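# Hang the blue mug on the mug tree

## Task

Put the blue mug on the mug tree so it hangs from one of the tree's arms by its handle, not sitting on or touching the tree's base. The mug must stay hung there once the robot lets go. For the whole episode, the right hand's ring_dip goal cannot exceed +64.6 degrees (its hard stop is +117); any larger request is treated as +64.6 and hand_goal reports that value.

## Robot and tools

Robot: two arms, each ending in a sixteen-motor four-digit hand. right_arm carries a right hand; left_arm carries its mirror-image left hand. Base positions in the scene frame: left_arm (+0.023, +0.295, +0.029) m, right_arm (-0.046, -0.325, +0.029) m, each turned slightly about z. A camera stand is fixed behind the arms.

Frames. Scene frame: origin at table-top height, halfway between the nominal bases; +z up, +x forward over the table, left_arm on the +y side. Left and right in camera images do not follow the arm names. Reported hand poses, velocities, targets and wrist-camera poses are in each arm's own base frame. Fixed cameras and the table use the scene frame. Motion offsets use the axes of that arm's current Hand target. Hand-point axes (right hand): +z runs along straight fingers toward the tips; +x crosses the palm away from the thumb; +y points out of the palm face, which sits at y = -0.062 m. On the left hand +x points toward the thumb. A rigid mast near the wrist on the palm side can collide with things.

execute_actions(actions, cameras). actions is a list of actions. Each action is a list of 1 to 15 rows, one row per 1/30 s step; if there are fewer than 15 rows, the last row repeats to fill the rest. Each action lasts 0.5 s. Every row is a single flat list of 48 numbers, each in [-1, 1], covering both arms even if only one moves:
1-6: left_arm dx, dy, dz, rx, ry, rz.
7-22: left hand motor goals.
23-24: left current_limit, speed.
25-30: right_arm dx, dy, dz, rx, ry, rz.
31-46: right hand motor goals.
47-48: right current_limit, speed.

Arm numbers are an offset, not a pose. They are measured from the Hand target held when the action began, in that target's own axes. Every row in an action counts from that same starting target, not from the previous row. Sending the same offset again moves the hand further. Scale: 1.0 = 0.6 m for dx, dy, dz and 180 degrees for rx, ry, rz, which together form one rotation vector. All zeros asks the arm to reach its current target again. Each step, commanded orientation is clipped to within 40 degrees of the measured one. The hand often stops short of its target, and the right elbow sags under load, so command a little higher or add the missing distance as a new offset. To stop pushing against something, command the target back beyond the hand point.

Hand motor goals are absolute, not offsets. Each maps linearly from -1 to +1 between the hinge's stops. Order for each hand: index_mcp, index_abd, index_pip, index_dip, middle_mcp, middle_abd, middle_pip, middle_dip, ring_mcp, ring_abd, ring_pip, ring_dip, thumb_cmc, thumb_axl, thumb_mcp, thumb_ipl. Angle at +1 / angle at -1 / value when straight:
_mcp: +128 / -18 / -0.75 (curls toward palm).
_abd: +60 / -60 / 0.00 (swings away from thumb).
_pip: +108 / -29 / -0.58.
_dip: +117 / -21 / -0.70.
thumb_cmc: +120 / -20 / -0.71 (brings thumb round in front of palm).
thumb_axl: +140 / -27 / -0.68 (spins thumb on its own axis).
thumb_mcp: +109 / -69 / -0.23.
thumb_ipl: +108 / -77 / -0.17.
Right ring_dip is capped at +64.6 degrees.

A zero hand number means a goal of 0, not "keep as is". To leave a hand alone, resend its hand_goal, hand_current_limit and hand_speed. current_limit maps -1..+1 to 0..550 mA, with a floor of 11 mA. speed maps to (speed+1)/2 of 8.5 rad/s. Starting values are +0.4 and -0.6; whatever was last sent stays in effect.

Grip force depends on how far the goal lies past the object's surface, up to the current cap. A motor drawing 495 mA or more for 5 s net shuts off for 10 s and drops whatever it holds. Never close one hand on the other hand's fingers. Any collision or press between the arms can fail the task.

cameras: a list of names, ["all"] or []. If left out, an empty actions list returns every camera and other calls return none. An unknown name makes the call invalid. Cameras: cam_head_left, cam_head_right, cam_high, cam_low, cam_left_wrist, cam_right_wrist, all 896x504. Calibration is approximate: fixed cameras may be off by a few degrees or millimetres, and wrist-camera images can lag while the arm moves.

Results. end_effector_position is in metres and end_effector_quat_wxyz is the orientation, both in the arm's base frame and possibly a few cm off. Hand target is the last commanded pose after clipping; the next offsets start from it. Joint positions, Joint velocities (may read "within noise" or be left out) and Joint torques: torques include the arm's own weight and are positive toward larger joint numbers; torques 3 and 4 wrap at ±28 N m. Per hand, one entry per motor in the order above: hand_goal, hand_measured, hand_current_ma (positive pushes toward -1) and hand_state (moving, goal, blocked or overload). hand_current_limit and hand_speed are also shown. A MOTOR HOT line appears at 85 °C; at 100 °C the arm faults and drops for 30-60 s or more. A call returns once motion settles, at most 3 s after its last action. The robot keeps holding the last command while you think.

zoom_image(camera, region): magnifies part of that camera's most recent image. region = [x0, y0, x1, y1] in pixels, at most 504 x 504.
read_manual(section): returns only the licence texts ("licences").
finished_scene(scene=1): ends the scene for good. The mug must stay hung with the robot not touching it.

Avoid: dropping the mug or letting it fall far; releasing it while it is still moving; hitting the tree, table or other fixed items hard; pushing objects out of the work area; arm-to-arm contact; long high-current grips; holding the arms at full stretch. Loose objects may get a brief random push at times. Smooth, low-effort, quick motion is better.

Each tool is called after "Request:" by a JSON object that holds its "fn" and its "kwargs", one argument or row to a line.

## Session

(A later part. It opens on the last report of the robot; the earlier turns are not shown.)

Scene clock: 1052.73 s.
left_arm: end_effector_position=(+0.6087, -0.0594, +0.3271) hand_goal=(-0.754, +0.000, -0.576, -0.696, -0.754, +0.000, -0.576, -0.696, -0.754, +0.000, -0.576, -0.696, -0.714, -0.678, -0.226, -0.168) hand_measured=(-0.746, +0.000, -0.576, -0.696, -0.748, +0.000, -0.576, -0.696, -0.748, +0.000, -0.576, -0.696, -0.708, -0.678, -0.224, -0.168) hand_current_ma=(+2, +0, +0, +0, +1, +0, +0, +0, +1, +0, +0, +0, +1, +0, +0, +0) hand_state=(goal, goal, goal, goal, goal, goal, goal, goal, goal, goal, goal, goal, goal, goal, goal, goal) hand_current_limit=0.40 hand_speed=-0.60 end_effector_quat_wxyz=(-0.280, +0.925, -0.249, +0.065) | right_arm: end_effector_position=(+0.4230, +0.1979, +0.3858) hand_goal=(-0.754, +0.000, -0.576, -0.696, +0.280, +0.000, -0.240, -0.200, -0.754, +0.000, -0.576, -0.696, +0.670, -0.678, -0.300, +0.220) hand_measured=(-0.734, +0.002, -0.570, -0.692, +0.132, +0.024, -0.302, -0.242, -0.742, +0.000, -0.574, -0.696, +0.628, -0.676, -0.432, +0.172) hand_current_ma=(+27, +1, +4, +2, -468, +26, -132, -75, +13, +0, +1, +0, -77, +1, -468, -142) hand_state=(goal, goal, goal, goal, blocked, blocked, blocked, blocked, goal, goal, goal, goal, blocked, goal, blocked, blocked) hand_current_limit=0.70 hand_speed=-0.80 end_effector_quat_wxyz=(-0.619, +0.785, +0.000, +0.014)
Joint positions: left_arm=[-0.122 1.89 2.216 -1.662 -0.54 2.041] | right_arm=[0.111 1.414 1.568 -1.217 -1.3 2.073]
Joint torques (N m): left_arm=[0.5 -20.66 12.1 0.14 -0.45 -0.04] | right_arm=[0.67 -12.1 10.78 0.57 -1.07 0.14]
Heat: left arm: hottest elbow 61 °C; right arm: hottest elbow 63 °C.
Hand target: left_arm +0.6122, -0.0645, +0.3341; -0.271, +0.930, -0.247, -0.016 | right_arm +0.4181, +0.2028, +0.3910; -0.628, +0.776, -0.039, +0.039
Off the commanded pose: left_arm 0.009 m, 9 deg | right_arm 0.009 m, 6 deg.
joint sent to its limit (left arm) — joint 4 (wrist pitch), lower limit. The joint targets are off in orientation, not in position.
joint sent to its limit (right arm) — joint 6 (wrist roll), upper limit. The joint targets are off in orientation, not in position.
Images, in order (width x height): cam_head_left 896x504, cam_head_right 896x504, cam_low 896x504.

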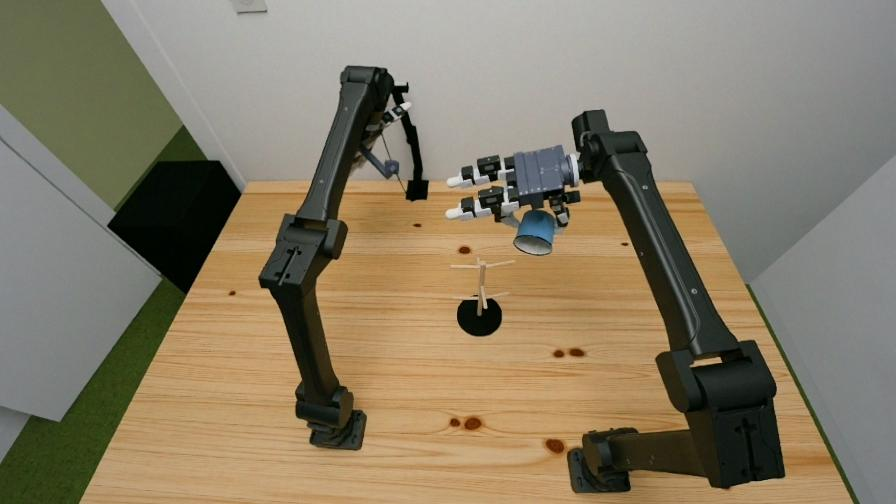

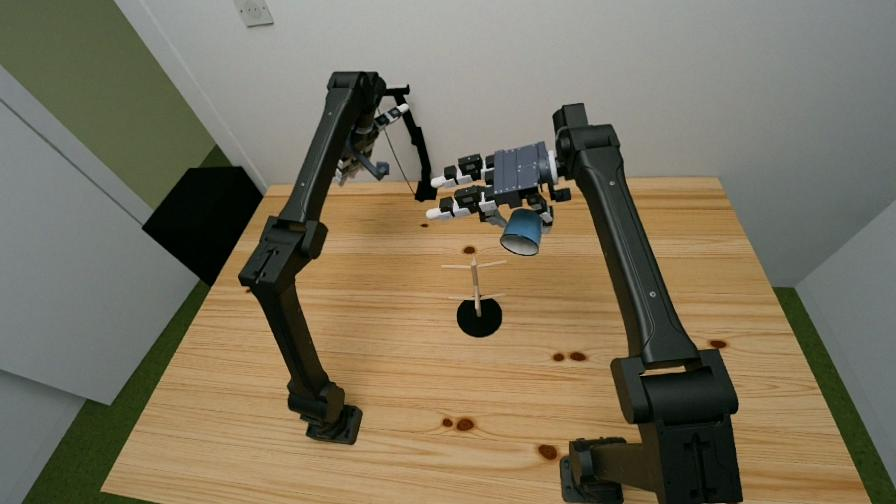

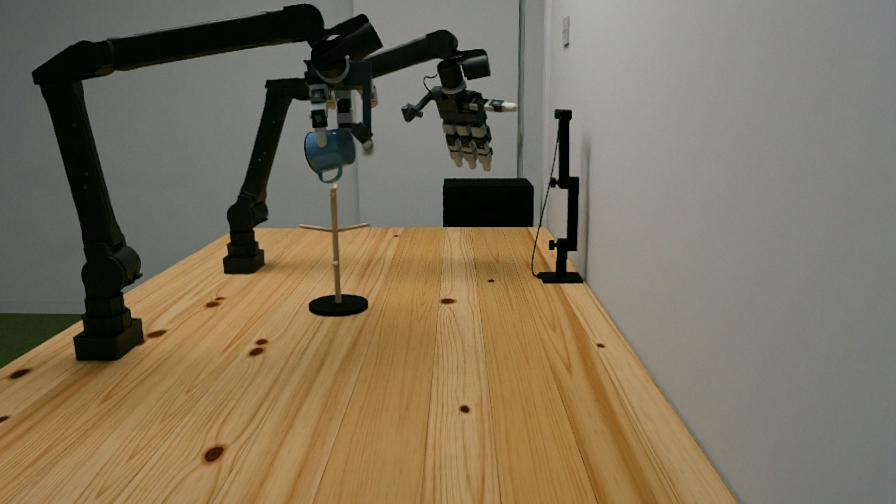

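Request:
{"fn": "execute_actions", "kwargs": {
  "actions": [
    [[0,0,0,0,0,0,-0.754,0,-0.576,-0.696,-0.754,0,-0.576,-0.696,-0.754,0,-0.576,-0.696,-0.714,-0.678,-0.226,-0.168,0.4,-0.6,-0.005,0.0622,0.0127,0,0,0,-0.754,0,-0.576,-0.696,0.28,0,-0.24,-0.2,-0.754,0,-0.576,-0.696,0.671,-0.678,-0.3,0.22,0.7,-0.8]]
  ],
  "cameras": ["cam_low", "cam_head_left", "cam_high"]
}}

Request:
{"fn": "zoom_image", "kwargs": {
  "camera": "cam_low",
  "region": [280, 130, 400, 240]
}}

Request:
{"fn": "zoom_image", "kwargs": {
  "camera": "cam_head_left",
  "region": [450, 190, 570, 290]
}}

Request:
{"fn": "zoom_image", "kwargs": {
  "camera": "cam_high",
  "region": [300, 130, 440, 260]
}}

Scene clock: 1069.50 s.
left_arm: end_effector_position=(+0.6087, -0.0594, +0.3271) hand_goal=(-0.754, +0.000, -0.576, -0.696, -0.754, +0.000, -0.576, -0.696, -0.754, +0.000, -0.576, -0.696, -0.714, -0.678, -0.226, -0.168) hand_measured=(-0.746, +0.000, -0.576, -0.696, -0.748, +0.000, -0.576, -0.696, -0.748, +0.000, -0.576, -0.696, -0.708, -0.678, -0.224, -0.168) hand_current_ma=(+2, +0, +0, +0, +1, +0, +0, +0, +1, +0, +0, +0, +1, +0, +0, +0) hand_state=(goal, goal, goal, goal, goal, goal, goal, goal, goal, goal, goal, goal, goal, goal, goal, goal) hand_current_limit=0.40 hand_speed=-0.60 end_effector_quat_wxyz=(-0.280, +0.925, -0.249, +0.065) | right_arm: end_effector_position=(+0.4163, +0.1972, +0.3419) hand_goal=(-0.754, +0.000, -0.576, -0.696, +0.280, +0.000, -0.240, -0.200, -0.754, +0.000, -0.576, -0.696, +0.670, -0.678, -0.300, +0.220) hand_measured=(-0.736, +0.002, -0.570, -0.692, +0.132, +0.024, -0.302, -0.242, -0.742, +0.000, -0.574, -0.696, +0.628, -0.676, -0.432, +0.172) hand_current_ma=(+24, +1, +4, +2, -468, +26, -132, -75, +13, +0, +1, +0, -77, +1, -468, -142) hand_state=(goal, goal, goal, goal, blocked, blocked, blocked, blocked, goal, goal, goal, goal, blocked, goal, blocked, blocked) hand_current_limit=0.70 hand_speed=-0.80 end_effector_quat_wxyz=(-0.617, +0.787, -0.012, +0.000)
Joint positions: left_arm=[-0.122 1.89 2.216 -1.662 -0.54 2.041] | right_arm=[0.111 1.403 1.445 -1.141 -1.3 2.073]
Joint torques (N m): left_arm=[0.38 -20.66 12.08 0.14 -0.46 -0.04] | right_arm=[1.44 -13.27 11.29 1.43 -1.22 0.21]
Heat: left arm: hottest elbow 61 °C; right arm: hottest elbow 61 °C.
Hand target: left_arm +0.6122, -0.0645, +0.3341; -0.271, +0.930, -0.247, -0.016 | right_arm +0.4155, +0.2029, +0.3531; -0.629, +0.776, -0.039, +0.039
Off the commanded pose: left_arm 0.009 m, 9 deg | right_arm 0.012 m, 6 deg.
joint sent to its limit (left arm) — joint 4 (wrist pitch), lower limit. The joint targets are off in orientation, not in position.
joint sent to its limit (right arm) — joint 6 (wrist roll), upper limit. The joint targets are off in orientation, not in position.
Images, in order (width x height): cam_head_left 896x504, cam_high 896x504, cam_low 896x504.

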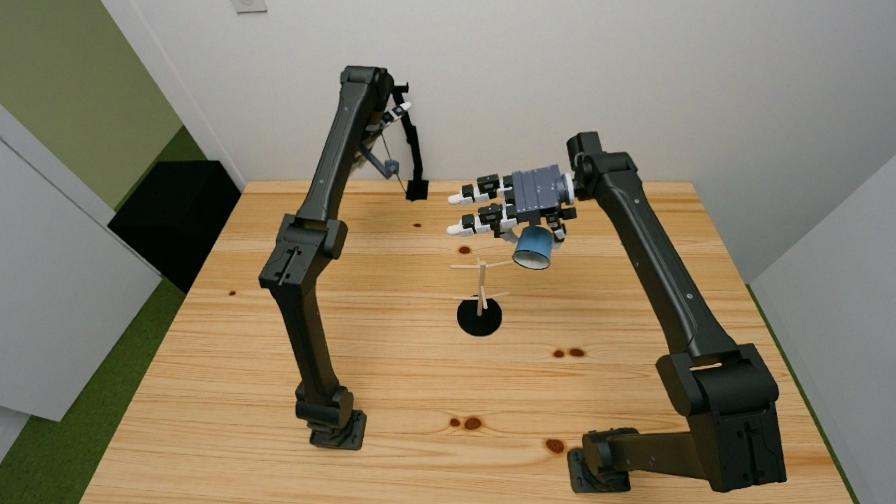

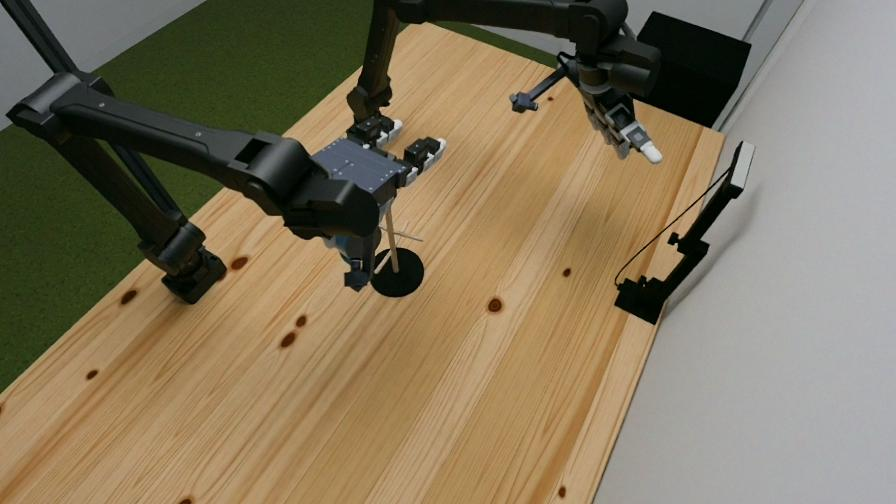

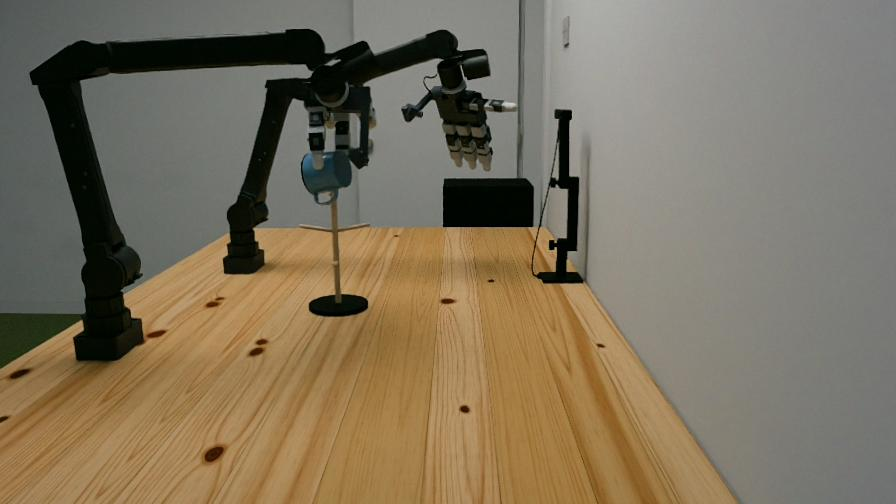

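Scaled by 4.200 from the camera's 896x504 image, which has a finer 1280x720 frame.

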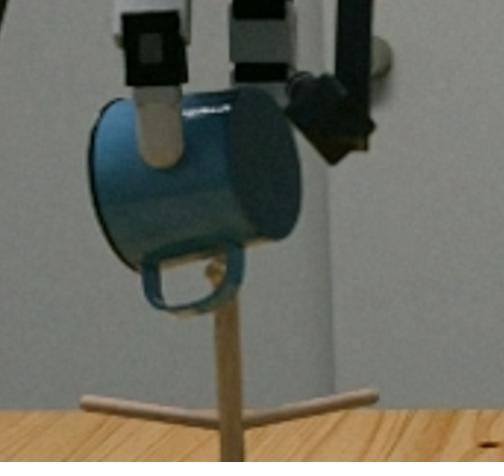

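Scaled by 4.200 from the camera's 896x504 image, which has a finer 1280x720 frame.

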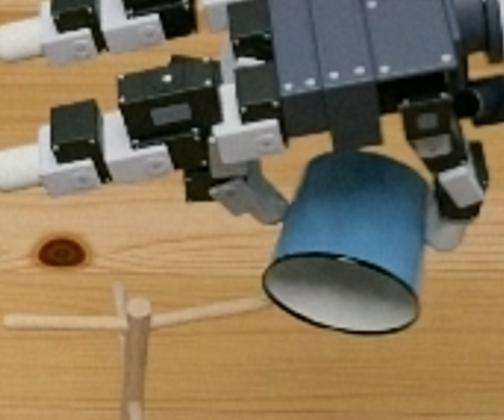

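Scaled by 3.600 from the camera's 896x504 image, which has a finer 1280x720 frame.

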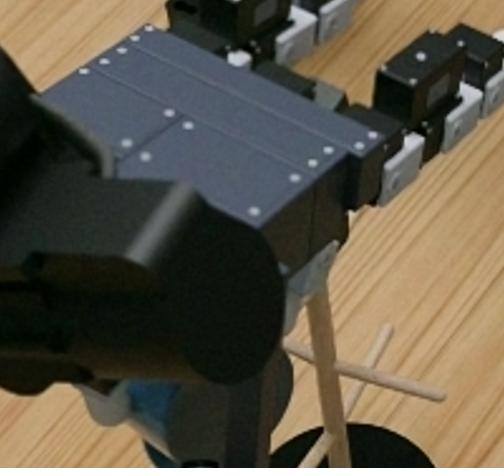

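Request:
{"fn": "execute_actions", "kwargs": {
  "actions": [
    [[0,0,0,0,0,0,-0.754,0,-0.576,-0.696,-0.754,0,-0.576,-0.696,-0.754,0,-0.576,-0.696,-0.714,-0.678,-0.226,-0.168,0.4,-0.6,0.0021,-0.0136,0.0317,0,0,0,-0.754,0,-0.576,-0.696,0.28,0,-0.24,-0.2,-0.754,0,-0.576,-0.696,0.671,-0.678,-0.3,0.22,0.7,-0.8]],
    [[0,0,0,0,0,0,-0.754,0,-0.576,-0.696,-0.754,0,-0.576,-0.696,-0.754,0,-0.576,-0.696,-0.714,-0.678,-0.226,-0.168,0.4,-0.6,0.0021,-0.0136,0.0317,0,0,0,-0.754,0,-0.576,-0.696,0.28,0,-0.24,-0.2,-0.754,0,-0.576,-0.696,0.671,-0.678,-0.3,0.22,0.7,-0.8]]
  ],
  "cameras": ["cam_low", "cam_head_left"]
}}

Request:
{"fn": "zoom_image", "kwargs": {
  "camera": "cam_low",
  "region": [280, 130, 400, 240]
}}

Request:
{"fn": "zoom_image", "kwargs": {
  "camera": "cam_head_left",
  "region": [450, 190, 570, 290]
}}

Scene clock: 1077.37 s.
left_arm: end_effector_position=(+0.6087, -0.0594, +0.3271) hand_goal=(-0.754, +0.000, -0.576, -0.696, -0.754, +0.000, -0.576, -0.696, -0.754, +0.000, -0.576, -0.696, -0.714, -0.678, -0.226, -0.168) hand_measured=(-0.746, +0.000, -0.576, -0.696, -0.748, +0.000, -0.576, -0.696, -0.748, +0.000, -0.576, -0.696, -0.708, -0.678, -0.224, -0.168) hand_current_ma=(+2, +0, +0, +0, +1, +0, +0, +0, +1, +0, +0, +0, +1, +0, +0, +0) hand_state=(goal, goal, goal, goal, goal, goal, goal, goal, goal, goal, goal, goal, goal, goal, goal, goal) hand_current_limit=0.40 hand_speed=-0.60 end_effector_quat_wxyz=(-0.280, +0.925, -0.249, +0.065) | right_arm: end_effector_position=(+0.4124, +0.2359, +0.3359) hand_goal=(-0.754, +0.000, -0.576, -0.696, +0.280, +0.000, -0.240, -0.200, -0.754, +0.000, -0.576, -0.696, +0.670, -0.678, -0.300, +0.220) hand_measured=(-0.736, +0.002, -0.570, -0.692, +0.132, +0.024, -0.302, -0.242, -0.742, +0.000, -0.574, -0.696, +0.628, -0.676, -0.430, +0.172) hand_current_ma=(+24, +1, +4, +2, -467, +26, -134, -75, +13, +0, +1, +0, -77, +1, -468, -142) hand_state=(goal, goal, goal, goal, blocked, blocked, blocked, blocked, goal, goal, goal, goal, blocked, goal, blocked, blocked) hand_current_limit=0.70 hand_speed=-0.80 end_effector_quat_wxyz=(-0.612, +0.790, +0.019, -0.029)
Joint positions: left_arm=[-0.122 1.89 2.216 -1.662 -0.54 2.041] | right_arm=[0.202 1.446 1.479 -1.141 -1.287 2.073]
Joint torques (N m): left_arm=[0.38 -20.66 12.1 0.14 -0.46 -0.04] | right_arm=[0.44 -11.87 15.84 0.64 -0.94 0.18]
Heat: left arm: hottest elbow 61 °C; right arm: hottest elbow 60 °C.
Hand target: left_arm +0.6122, -0.0645, +0.3341; -0.271, +0.930, -0.247, -0.016 | right_arm +0.4224, +0.2428, +0.3612; -0.628, +0.776, -0.039, +0.039
Off the commanded pose: left_arm 0.009 m, 9 deg | right_arm 0.028 m, 11 deg.
joint sent to its limit (left arm) — joint 4 (wrist pitch), lower limit. The joint targets are off in orientation, not in position.
joint sent to its limit (right arm) — joint 6 (wrist roll), upper limit. The joint targets are off in orientation, not in position.
Images, in order (width x height): cam_head_left 896x504, cam_low 896x504.

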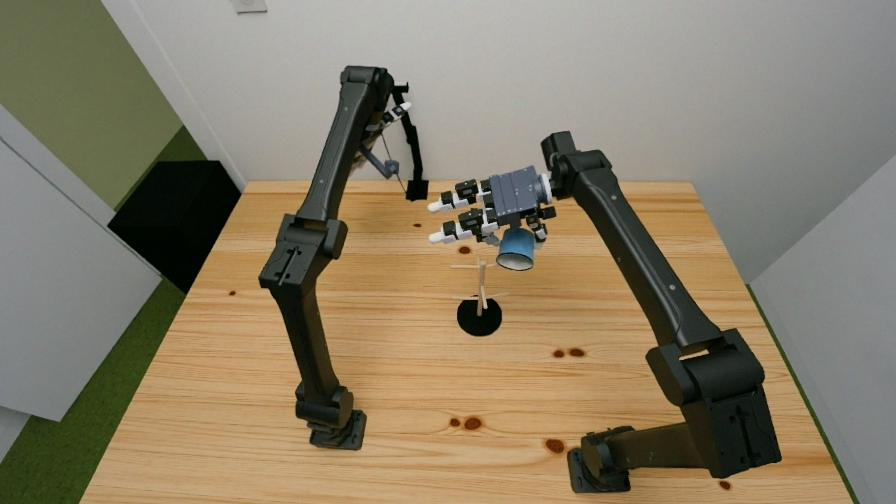

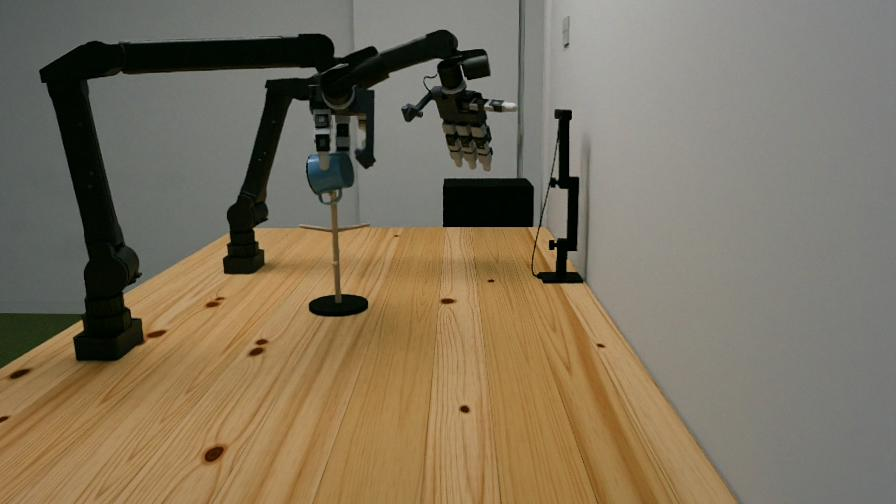

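Scaled by 4.200 from the camera's 896x504 image, which has a finer 1280x720 frame.

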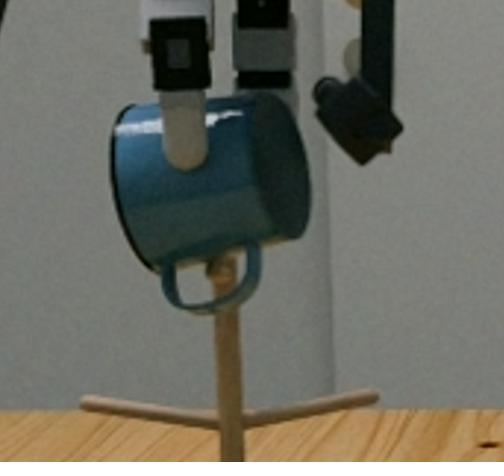

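Scaled by 4.200 from the camera's 896x504 image, which has a finer 1280x720 frame.

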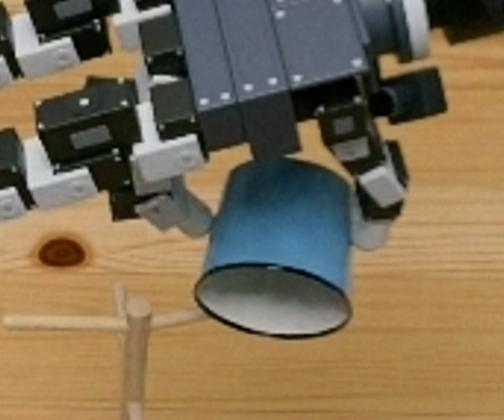

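Request:
{"fn": "execute_actions", "kwargs": {
  "actions": [
    [[0,0,0,0,0,0,-0.754,0,-0.576,-0.696,-0.754,0,-0.576,-0.696,-0.754,0,-0.576,-0.696,-0.714,-0.678,-0.226,-0.168,0.4,-0.6,0.0008,-0.02,0.0,0,0,0,-0.754,0,-0.576,-0.696,0.28,0,-0.24,-0.2,-0.754,0,-0.576,-0.696,0.671,-0.678,-0.3,0.22,0.7,-0.8]],
    [[0,0,0,0,0,0,-0.754,0,-0.576,-0.696,-0.754,0,-0.576,-0.696,-0.754,0,-0.576,-0.696,-0.714,-0.678,-0.226,-0.168,0.4,-0.6,0.0008,-0.005,0.0227,0,0,0,-0.754,0,-0.576,-0.696,0.28,0,-0.24,-0.2,-0.754,0,-0.576,-0.696,0.671,-0.678,-0.3,0.22,0.7,-0.8]],
    [[0,0,0,0,0,0,-0.754,0,-0.576,-0.696,-0.754,0,-0.576,-0.696,-0.754,0,-0.576,-0.696,-0.714,-0.678,-0.226,-0.168,0.4,-0.6,0.0008,-0.005,0.0227,0,0,0,-0.754,0,-0.576,-0.696,0.28,0,-0.24,-0.2,-0.754,0,-0.576,-0.696,0.671,-0.678,-0.3,0.22,0.7,-0.8]]
  ],
  "cameras": ["cam_low", "cam_head_left"]
}}

Request:
{"fn": "zoom_image", "kwargs": {
  "camera": "cam_low",
  "region": [280, 130, 400, 240]
}}

Request:
{"fn": "zoom_image", "kwargs": {
  "camera": "cam_head_left",
  "region": [440, 190, 560, 290]
}}

Scene clock: 1094.63 s.
left_arm: end_effector_position=(+0.6087, -0.0594, +0.3271) hand_goal=(-0.754, +0.000, -0.576, -0.696, -0.754, +0.000, -0.576, -0.696, -0.754, +0.000, -0.576, -0.696, -0.714, -0.678, -0.226, -0.168) hand_measured=(-0.746, +0.000, -0.576, -0.696, -0.748, +0.000, -0.576, -0.696, -0.748, +0.000, -0.576, -0.696, -0.708, -0.678, -0.224, -0.168) hand_current_ma=(+2, +0, +0, +0, +1, +0, +0, +0, +1, +0, +0, +0, +1, +0, +0, +0) hand_state=(goal, goal, goal, goal, goal, goal, goal, goal, goal, goal, goal, goal, goal, goal, goal, goal) hand_current_limit=0.40 hand_speed=-0.60 end_effector_quat_wxyz=(-0.280, +0.925, -0.249, +0.065) | right_arm: end_effector_position=(+0.4204, +0.2633, +0.3440) hand_goal=(-0.754, +0.000, -0.576, -0.696, +0.280, +0.000, -0.240, -0.200, -0.754, +0.000, -0.576, -0.696, +0.670, -0.678, -0.300, +0.220) hand_measured=(-0.736, +0.002, -0.570, -0.692, +0.132, +0.024, -0.302, -0.242, -0.742, +0.000, -0.574, -0.696, +0.628, -0.676, -0.430, +0.172) hand_current_ma=(+24, +1, +4, +2, -468, +26, -136, -75, +13, +0, +1, +0, -78, +1, -467, -142) hand_state=(goal, goal, goal, goal, blocked, blocked, blocked, blocked, goal, goal, goal, goal, blocked, goal, blocked, blocked) hand_current_limit=0.70 hand_speed=-0.80 end_effector_quat_wxyz=(-0.604, +0.795, +0.040, -0.043)
Joint positions: left_arm=[-0.122 1.89 2.216 -1.662 -0.54 2.041] | right_arm=[0.26 1.502 1.568 -1.172 -1.268 2.073]
Joint torques (N m): left_arm=[0.44 -20.6 12.1 0.14 -0.45 -0.04] | right_arm=[1.14 -13.1 16.12 0.62 -0.99 0.19]
Heat: left arm: hottest elbow 62 °C; right arm: hottest elbow 62 °C.
Hand target: left_arm +0.6122, -0.0645, +0.3341; -0.271, +0.930, -0.247, -0.016 | right_arm +0.4271, +0.2729, +0.3731; -0.629, +0.776, -0.039, +0.039
Off the commanded pose: left_arm 0.009 m, 9 deg | right_arm 0.031 m, 14 deg.
joint sent to its limit (left arm) — joint 4 (wrist pitch), lower limit. The joint targets are off in orientation, not in position.
joint sent to its limit (right arm) — joint 6 (wrist roll), upper limit. The joint targets are off in orientation, not in position.
Images, in order (width x height): cam_head_left 896x504, cam_low 896x504.

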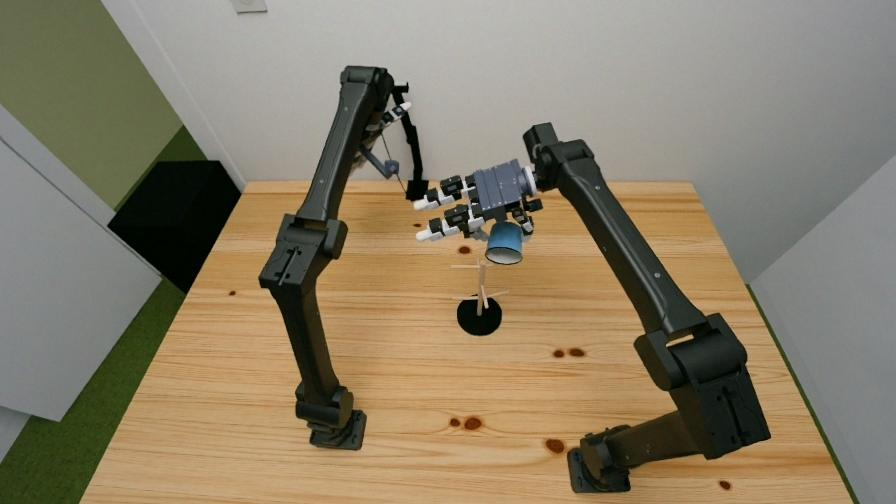

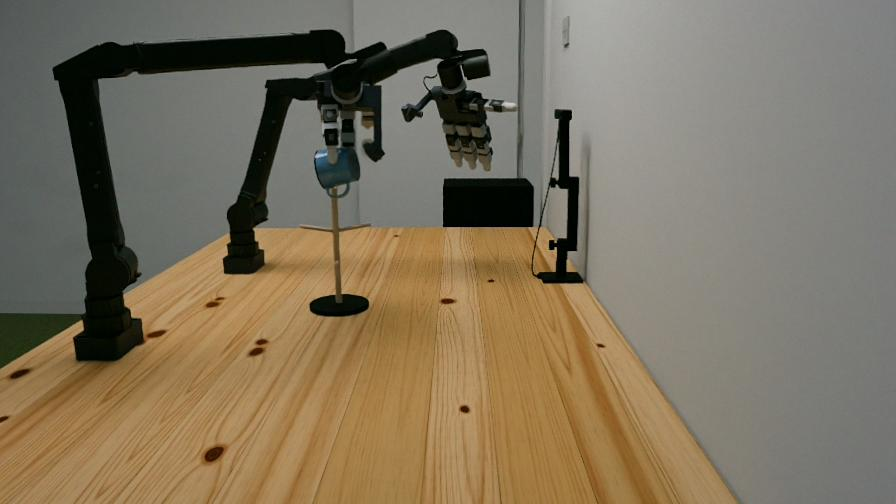

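Scaled by 4.200 from the camera's 896x504 image, which has a finer 1280x720 frame.

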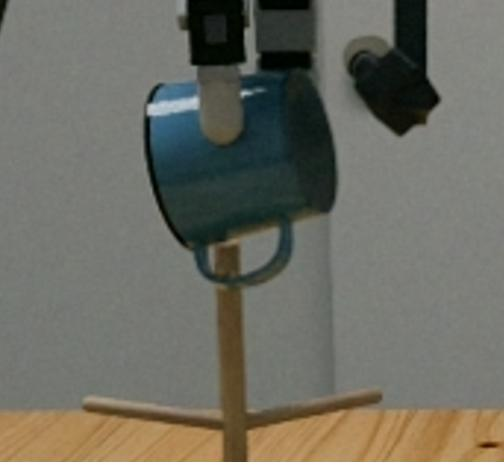

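Scaled by 4.200 from the camera's 896x504 image, which has a finer 1280x720 frame.

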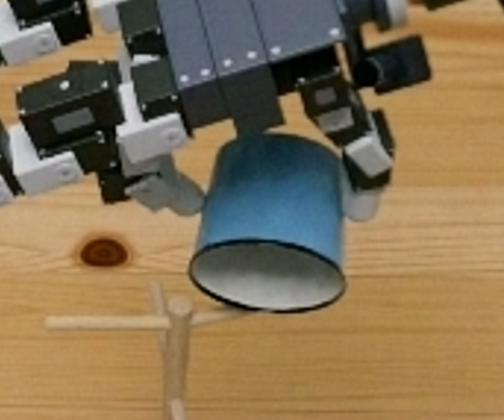

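Request:
{"fn": "zoom_image", "kwargs": {
  "camera": "cam_low",
  "region": [310, 170, 370, 220]
}}

Scaled by 8.400 from the camera's 896x504 image, which has a finer 1280x720 frame.

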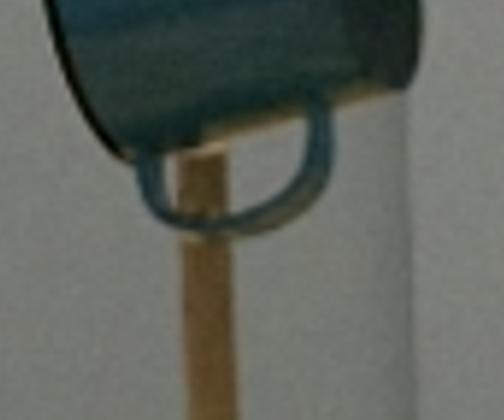

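Request:
{"fn": "execute_actions", "kwargs": {
  "actions": [
    [[0,0,0,0,0,0,-0.754,0,-0.576,-0.696,-0.754,0,-0.576,-0.696,-0.754,0,-0.576,-0.696,-0.714,-0.678,-0.226,-0.168,0.4,-0.6,-0.0278,0.0152,-0.0233,0,0,0,-0.754,0,-0.576,-0.696,0.28,0,-0.24,-0.2,-0.754,0,-0.576,-0.696,0.671,-0.678,-0.3,0.22,0.7,-0.8]]
  ],
  "cameras": ["cam_low"]
}}

Request:
{"fn": "zoom_image", "kwargs": {
  "camera": "cam_low",
  "region": [300, 150, 380, 220]
}}

Scene clock: 1136.07 s.
left_arm: end_effector_position=(+0.6087, -0.0594, +0.3271) hand_goal=(-0.754, +0.000, -0.576, -0.696, -0.754, +0.000, -0.576, -0.696, -0.754, +0.000, -0.576, -0.696, -0.714, -0.678, -0.226, -0.168) hand_measured=(-0.746, +0.000, -0.576, -0.696, -0.748, +0.000, -0.576, -0.696, -0.748, +0.000, -0.576, -0.696, -0.708, -0.678, -0.224, -0.168) hand_current_ma=(+2, +0, +0, +0, +1, +0, +0, +0, +1, +0, +0, +0, +1, +0, +0, +0) hand_state=(goal, goal, goal, goal, goal, goal, goal, goal, goal, goal, goal, goal, goal, goal, goal, goal) hand_current_limit=0.40 hand_speed=-0.60 end_effector_quat_wxyz=(-0.280, +0.925, -0.249, +0.065) | right_arm: end_effector_position=(+0.4123, +0.2610, +0.3494) hand_goal=(-0.754, +0.000, -0.576, -0.696, +0.280, +0.000, -0.240, -0.200, -0.754, +0.000, -0.576, -0.696, +0.670, -0.678, -0.300, +0.220) hand_measured=(-0.736, +0.002, -0.570, -0.692, +0.132, +0.024, -0.302, -0.242, -0.742, +0.000, -0.574, -0.696, +0.628, -0.676, -0.430, +0.172) hand_current_ma=(+24, +1, +4, +2, -467, +26, -137, -75, +13, +0, +1, +0, -79, +1, -468, -142) hand_state=(goal, goal, goal, goal, blocked, blocked, blocked, blocked, goal, goal, goal, goal, blocked, goal, blocked, blocked) hand_current_limit=0.70 hand_speed=-0.80 end_effector_quat_wxyz=(-0.605, +0.794, +0.044, -0.038)
Joint positions: left_arm=[-0.122 1.89 2.216 -1.662 -0.54 2.041] | right_arm=[0.26 1.476 1.552 -1.172 -1.267 2.073]
Joint torques (N m): left_arm=[0.44 -20.66 12.11 0.16 -0.46 -0.04] | right_arm=[-0.32 -15.38 11.18 0.88 -1.08 0.17]
Heat: left arm: hottest elbow 62 °C; right arm: hottest elbow 68 °C.
Hand target: left_arm +0.6122, -0.0645, +0.3341; -0.271, +0.930, -0.247, -0.016 | right_arm +0.4088, +0.2592, +0.3671; -0.629, +0.776, -0.039, +0.039
Off the commanded pose: left_arm 0.009 m, 9 deg | right_arm 0.018 m, 13 deg.
joint sent to its limit (left arm) — joint 4 (wrist pitch), lower limit. The joint targets are off in orientation, not in position.
joint sent to its limit (right arm) — joint 6 (wrist roll), upper limit. The joint targets are off in orientation, not in position.
Images, in order (width x height): cam_low 896x504.

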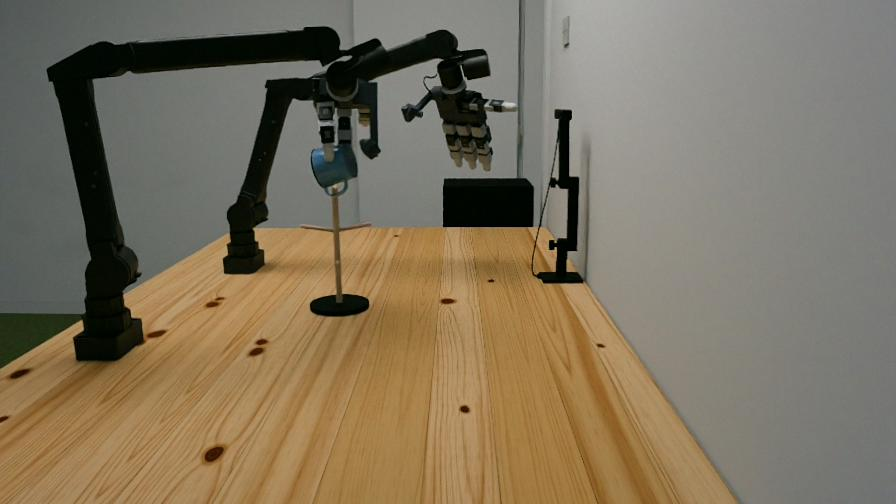

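Scaled by 6.300 from the camera's 896x504 image, which has a finer 1280x720 frame.

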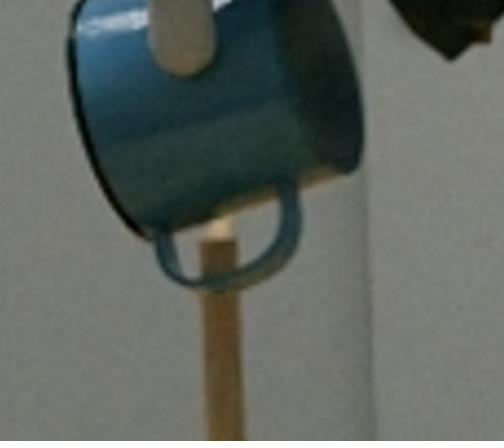

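Request:
{"fn": "execute_actions", "kwargs": {
  "actions": [
    [[0,0,0,0,0,0,-0.754,0,-0.576,-0.696,-0.754,0,-0.576,-0.696,-0.754,0,-0.576,-0.696,-0.714,-0.678,-0.226,-0.168,0.4,-0.6,0.0043,0.0103,-0.0488,0,0,0,-0.754,0,-0.576,-0.696,0.28,0,-0.24,-0.2,-0.754,0,-0.576,-0.696,0.671,-0.678,-0.3,0.22,0.7,-0.8]],
    [[0,0,0,0,0,0,-0.754,0,-0.576,-0.696,-0.754,0,-0.576,-0.696,-0.754,0,-0.576,-0.696,-0.714,-0.678,-0.226,-0.168,0.4,-0.6,-0.0198,0.0332,0.0048,0,0,0,-0.754,0,-0.576,-0.696,0.28,0,-0.24,-0.2,-0.754,0,-0.576,-0.696,0.671,-0.678,-0.3,0.22,0.7,-0.8]]
  ],
  "cameras": ["cam_low"]
}}

Request:
{"fn": "zoom_image", "kwargs": {
  "camera": "cam_low",
  "region": [300, 150, 380, 220]
}}

Scene clock: 1147.20 s.
left_arm: end_effector_position=(+0.6087, -0.0594, +0.3271) hand_goal=(-0.754, +0.000, -0.576, -0.696, -0.754, +0.000, -0.576, -0.696, -0.754, +0.000, -0.576, -0.696, -0.714, -0.678, -0.226, -0.168) hand_measured=(-0.746, +0.000, -0.576, -0.696, -0.748, +0.000, -0.576, -0.696, -0.748, +0.000, -0.576, -0.696, -0.708, -0.678, -0.224, -0.168) hand_current_ma=(+2, +0, +0, +0, +1, +0, +0, +0, +1, +0, +0, +0, +1, +0, +0, +0) hand_state=(goal, goal, goal, goal, goal, goal, goal, goal, goal, goal, goal, goal, goal, goal, goal, goal) hand_current_limit=0.40 hand_speed=-0.60 end_effector_quat_wxyz=(-0.280, +0.925, -0.249, +0.065) | right_arm: end_effector_position=(+0.3974, +0.2280, +0.3330) hand_goal=(-0.754, +0.000, -0.576, -0.696, +0.280, +0.000, -0.240, -0.200, -0.754, +0.000, -0.576, -0.696, +0.670, -0.678, -0.300, +0.220) hand_measured=(-0.736, +0.002, -0.570, -0.692, +0.132, +0.024, -0.302, -0.242, -0.742, +0.000, -0.574, -0.696, +0.628, -0.676, -0.430, +0.172) hand_current_ma=(+24, +1, +4, +2, -467, +27, -138, -75, +13, +0, +1, +0, -80, +1, -467, -142) hand_state=(goal, goal, goal, goal, blocked, blocked, blocked, blocked, goal, goal, goal, goal, blocked, goal, blocked, blocked) hand_current_limit=0.70 hand_speed=-0.80 end_effector_quat_wxyz=(-0.608, +0.793, +0.017, -0.022)
Joint positions: left_arm=[-0.122 1.89 2.216 -1.662 -0.54 2.041] | right_arm=[0.194 1.395 1.422 -1.128 -1.275 2.074]
Joint torques (N m): left_arm=[0.38 -20.6 12.08 0.12 -0.46 -0.04] | right_arm=[0.21 -12.98 10.74 1.42 -1.55 0.22]
Heat: left arm: hottest elbow 62 °C; right arm: hottest elbow 66 °C.
Hand target: left_arm +0.6122, -0.0645, +0.3341; -0.271, +0.930, -0.247, -0.016 | right_arm +0.3963, +0.2293, +0.3468; -0.629, +0.776, -0.039, +0.039
Off the commanded pose: left_arm 0.009 m, 9 deg | right_arm 0.014 m, 10 deg.
joint sent to its limit (left arm) — joint 4 (wrist pitch), lower limit. The joint targets are off in orientation, not in position.
joint sent to its limit (right arm) — joint 6 (wrist roll), upper limit. The joint targets are off in orientation, not in position.
Images, in order (width x height): cam_low 896x504.

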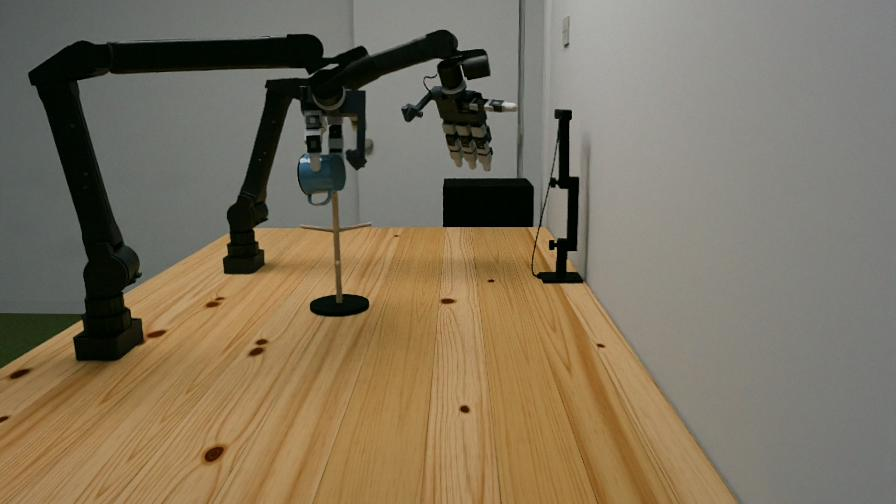

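Scaled by 6.300 from the camera's 896x504 image, which has a finer 1280x720 frame.

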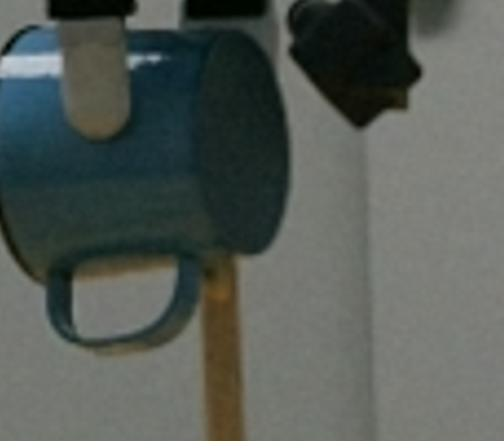

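Request:
{"fn": "execute_actions", "kwargs": {
  "actions": [
    [[0,0,0,0,0,0,-0.754,0,-0.576,-0.696,-0.754,0,-0.576,-0.696,-0.754,0,-0.576,-0.696,-0.714,-0.678,-0.226,-0.168,0.4,-0.6,0.0282,-0.0072,0.0017,0,0,0,-0.754,0,-0.576,-0.696,0.28,0,-0.24,-0.2,-0.754,0,-0.576,-0.696,0.671,-0.678,-0.3,0.22,0.7,-0.8]],
    [[0,0,0,0,0,0,-0.754,0,-0.576,-0.696,-0.754,0,-0.576,-0.696,-0.754,0,-0.576,-0.696,-0.714,-0.678,-0.226,-0.168,0.4,-0.6,0.0083,-0.0247,0.0437,0,0,0,-0.754,0,-0.576,-0.696,0.28,0,-0.24,-0.2,-0.754,0,-0.576,-0.696,0.671,-0.678,-0.3,0.22,0.7,-0.8]]
  ],
  "cameras": ["cam_low"]
}}

Request:
{"fn": "zoom_image", "kwargs": {
  "camera": "cam_low",
  "region": [300, 150, 380, 220]
}}

Scene clock: 1157.60 s.
left_arm: end_effector_position=(+0.6087, -0.0594, +0.3271) hand_goal=(-0.754, +0.000, -0.576, -0.696, -0.754, +0.000, -0.576, -0.696, -0.754, +0.000, -0.576, -0.696, -0.714, -0.678, -0.226, -0.168) hand_measured=(-0.746, +0.000, -0.576, -0.696, -0.748, +0.000, -0.576, -0.696, -0.748, +0.000, -0.576, -0.696, -0.708, -0.678, -0.224, -0.168) hand_current_ma=(+2, +0, +0, +0, +1, +0, +0, +0, +1, +0, +0, +0, +1, +0, +0, +0) hand_state=(goal, goal, goal, goal, goal, goal, goal, goal, goal, goal, goal, goal, goal, goal, goal, goal) hand_current_limit=0.40 hand_speed=-0.60 end_effector_quat_wxyz=(-0.280, +0.925, -0.249, +0.065) | right_arm: end_effector_position=(+0.4127, +0.2504, +0.3345) hand_goal=(-0.754, +0.000, -0.576, -0.696, +0.280, +0.000, -0.240, -0.200, -0.754, +0.000, -0.576, -0.696, +0.670, -0.678, -0.300, +0.220) hand_measured=(-0.736, +0.002, -0.570, -0.692, +0.132, +0.024, -0.304, -0.242, -0.742, +0.000, -0.574, -0.696, +0.628, -0.676, -0.430, +0.172) hand_current_ma=(+24, +1, +4, +2, -468, +27, -138, -75, +13, +0, +1, +0, -80, +1, -468, -142) hand_state=(goal, goal, goal, goal, blocked, blocked, blocked, blocked, goal, goal, goal, goal, blocked, goal, blocked, blocked) hand_current_limit=0.70 hand_speed=-0.80 end_effector_quat_wxyz=(-0.608, +0.792, +0.034, -0.034)
Joint positions: left_arm=[-0.122 1.89 2.216 -1.662 -0.54 2.041] | right_arm=[0.235 1.461 1.494 -1.132 -1.277 2.074]
Joint torques (N m): left_arm=[0.38 -20.6 12.1 0.14 -0.46 -0.04] | right_arm=[0.91 -12.4 15.77 0.38 -0.95 0.19]
Heat: left arm: hottest elbow 62 °C; right arm: hottest elbow 64 °C.
Hand target: left_arm +0.6122, -0.0645, +0.3341; -0.271, +0.930, -0.247, -0.016 | right_arm +0.4213, +0.2573, +0.3600; -0.628, +0.776, -0.039, +0.039
Off the commanded pose: left_arm 0.009 m, 9 deg | right_arm 0.028 m, 12 deg.
joint sent to its limit (left arm) — joint 4 (wrist pitch), lower limit. The joint targets are off in orientation, not in position.
joint sent to its limit (right arm) — joint 6 (wrist roll), upper limit. The joint targets are off in orientation, not in position.
Images, in order (width x height): cam_low 896x504.

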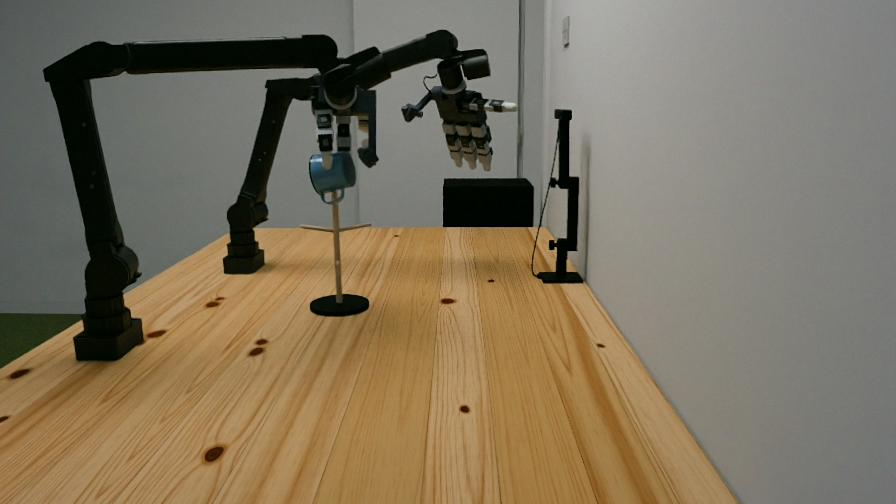

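Scaled by 6.300 from the camera's 896x504 image, which has a finer 1280x720 frame.

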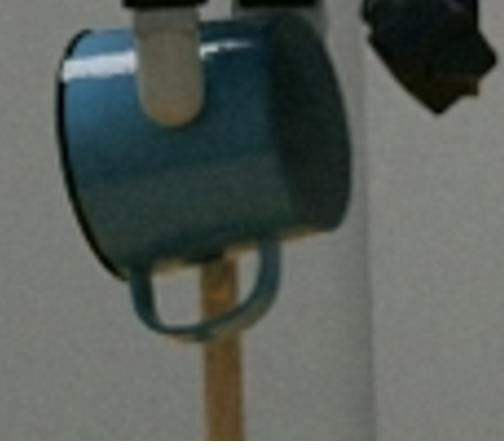

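Request:
{"fn": "execute_actions", "kwargs": {
  "actions": [
    [[0,0,0,0,0,0,-0.754,0,-0.576,-0.696,-0.754,0,-0.576,-0.696,-0.754,0,-0.576,-0.696,-0.714,-0.678,-0.226,-0.168,0.4,-0.6,0.0001,-0.0114,0.0258,0,0,0,-0.754,0,-0.576,-0.696,0.28,0,-0.24,-0.2,-0.754,0,-0.576,-0.696,0.671,-0.678,-0.3,0.22,0.7,-0.8]],
    [[0,0,0,0,0,0,-0.754,0,-0.576,-0.696,-0.754,0,-0.576,-0.696,-0.754,0,-0.576,-0.696,-0.714,-0.678,-0.226,-0.168,0.4,-0.6,0.0001,-0.0114,0.0258,0,0,0,-0.754,0,-0.576,-0.696,0.28,0,-0.24,-0.2,-0.754,0,-0.576,-0.696,0.671,-0.678,-0.3,0.22,0.7,-0.8]]
  ],
  "cameras": ["cam_low", "cam_head_left"]
}}

Request:
{"fn": "zoom_image", "kwargs": {
  "camera": "cam_low",
  "region": [300, 150, 380, 220]
}}

Request:
{"fn": "zoom_image", "kwargs": {
  "camera": "cam_head_left",
  "region": [440, 190, 560, 290]
}}

Scene clock: 1164.63 s.
left_arm: end_effector_position=(+0.6087, -0.0594, +0.3271) hand_goal=(-0.754, +0.000, -0.576, -0.696, -0.754, +0.000, -0.576, -0.696, -0.754, +0.000, -0.576, -0.696, -0.714, -0.678, -0.226, -0.168) hand_measured=(-0.746, +0.000, -0.576, -0.696, -0.748, +0.000, -0.576, -0.696, -0.748, +0.000, -0.576, -0.696, -0.708, -0.678, -0.224, -0.168) hand_current_ma=(+2, +0, +0, +0, +1, +0, +0, +0, +1, +0, +0, +0, +1, +0, +0, +0) hand_state=(goal, goal, goal, goal, goal, goal, goal, goal, goal, goal, goal, goal, goal, goal, goal, goal) hand_current_limit=0.40 hand_speed=-0.60 end_effector_quat_wxyz=(-0.280, +0.925, -0.249, +0.065) | right_arm: end_effector_position=(+0.4179, +0.2816, +0.3397) hand_goal=(-0.754, +0.000, -0.576, -0.696, +0.280, +0.000, -0.240, -0.200, -0.754, +0.000, -0.576, -0.696, +0.670, -0.678, -0.300, +0.220) hand_measured=(-0.736, +0.002, -0.570, -0.692, +0.132, +0.024, -0.304, -0.242, -0.742, +0.000, -0.574, -0.696, +0.628, -0.676, -0.430, +0.172) hand_current_ma=(+24, +1, +4, +2, -467, +27, -138, -75, +13, +0, +1, +0, -80, +1, -467, -142) hand_state=(goal, goal, goal, goal, blocked, blocked, blocked, blocked, goal, goal, goal, goal, blocked, goal, blocked, blocked) hand_current_limit=0.70 hand_speed=-0.80 end_effector_quat_wxyz=(-0.601, +0.796, +0.058, -0.049)
Joint positions: left_arm=[-0.122 1.89 2.216 -1.662 -0.54 2.041] | right_arm=[0.301 1.518 1.577 -1.156 -1.258 2.074]
Joint torques (N m): left_arm=[0.32 -20.66 12.1 0.14 -0.45 -0.04] | right_arm=[1.32 -13.27 15.92 0.4 -0.97 0.21]
Heat: left arm: hottest elbow 62 °C; right arm: hottest elbow 63 °C.
Hand target: left_arm +0.6122, -0.0645, +0.3341; -0.271, +0.930, -0.247, -0.016 | right_arm +0.4249, +0.2902, +0.3671; -0.628, +0.776, -0.039, +0.039
Off the commanded pose: left_arm 0.009 m, 9 deg | right_arm 0.030 m, 16 deg.
joint sent to its limit (left arm) — joint 4 (wrist pitch), lower limit. The joint targets are off in orientation, not in position.
joint sent to its limit (right arm) — joint 6 (wrist roll), upper limit. The joint targets are off in orientation, not in position.
Images, in order (width x height): cam_head_left 896x504, cam_low 896x504.

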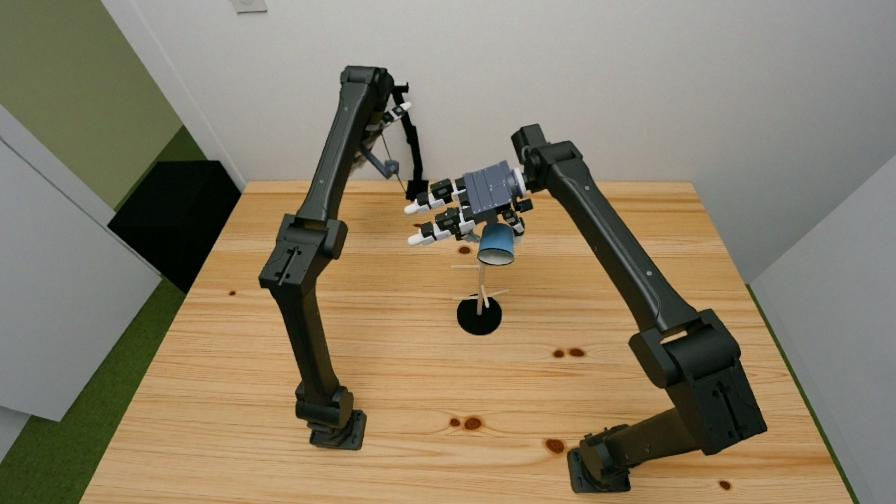

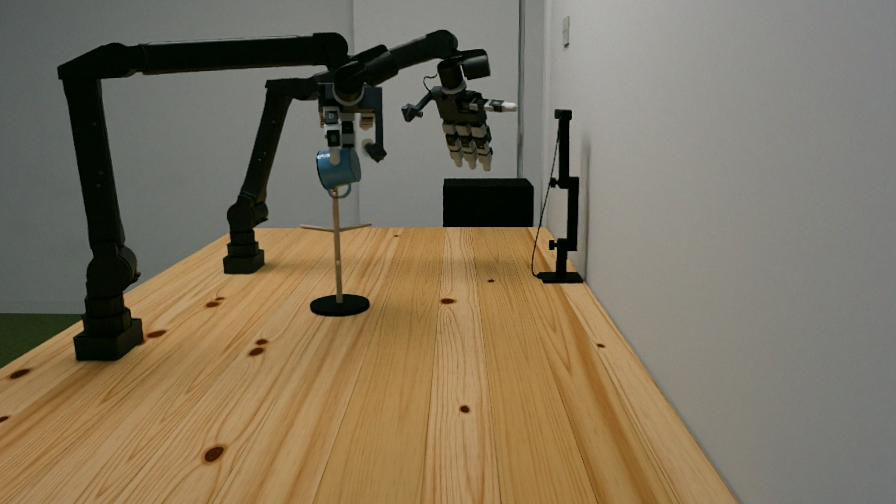

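Scaled by 6.300 from the camera's 896x504 image, which has a finer 1280x720 frame.

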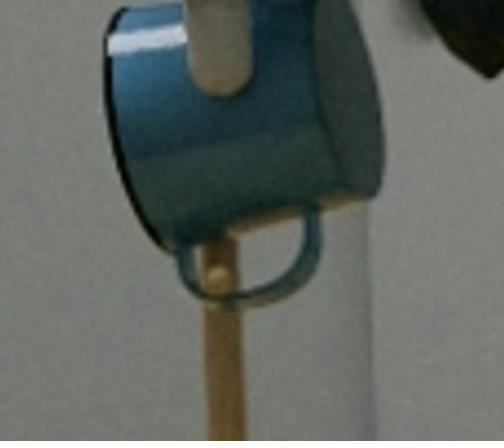

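Scaled by 4.200 from the camera's 896x504 image, which has a finer 1280x720 frame.

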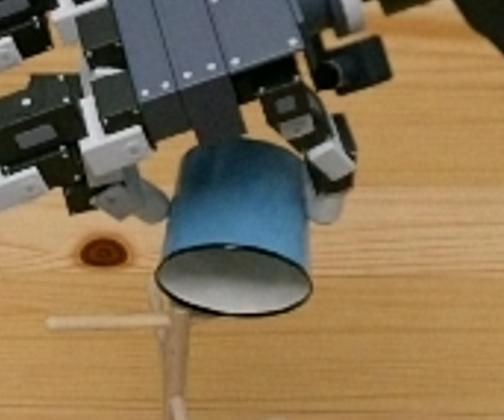

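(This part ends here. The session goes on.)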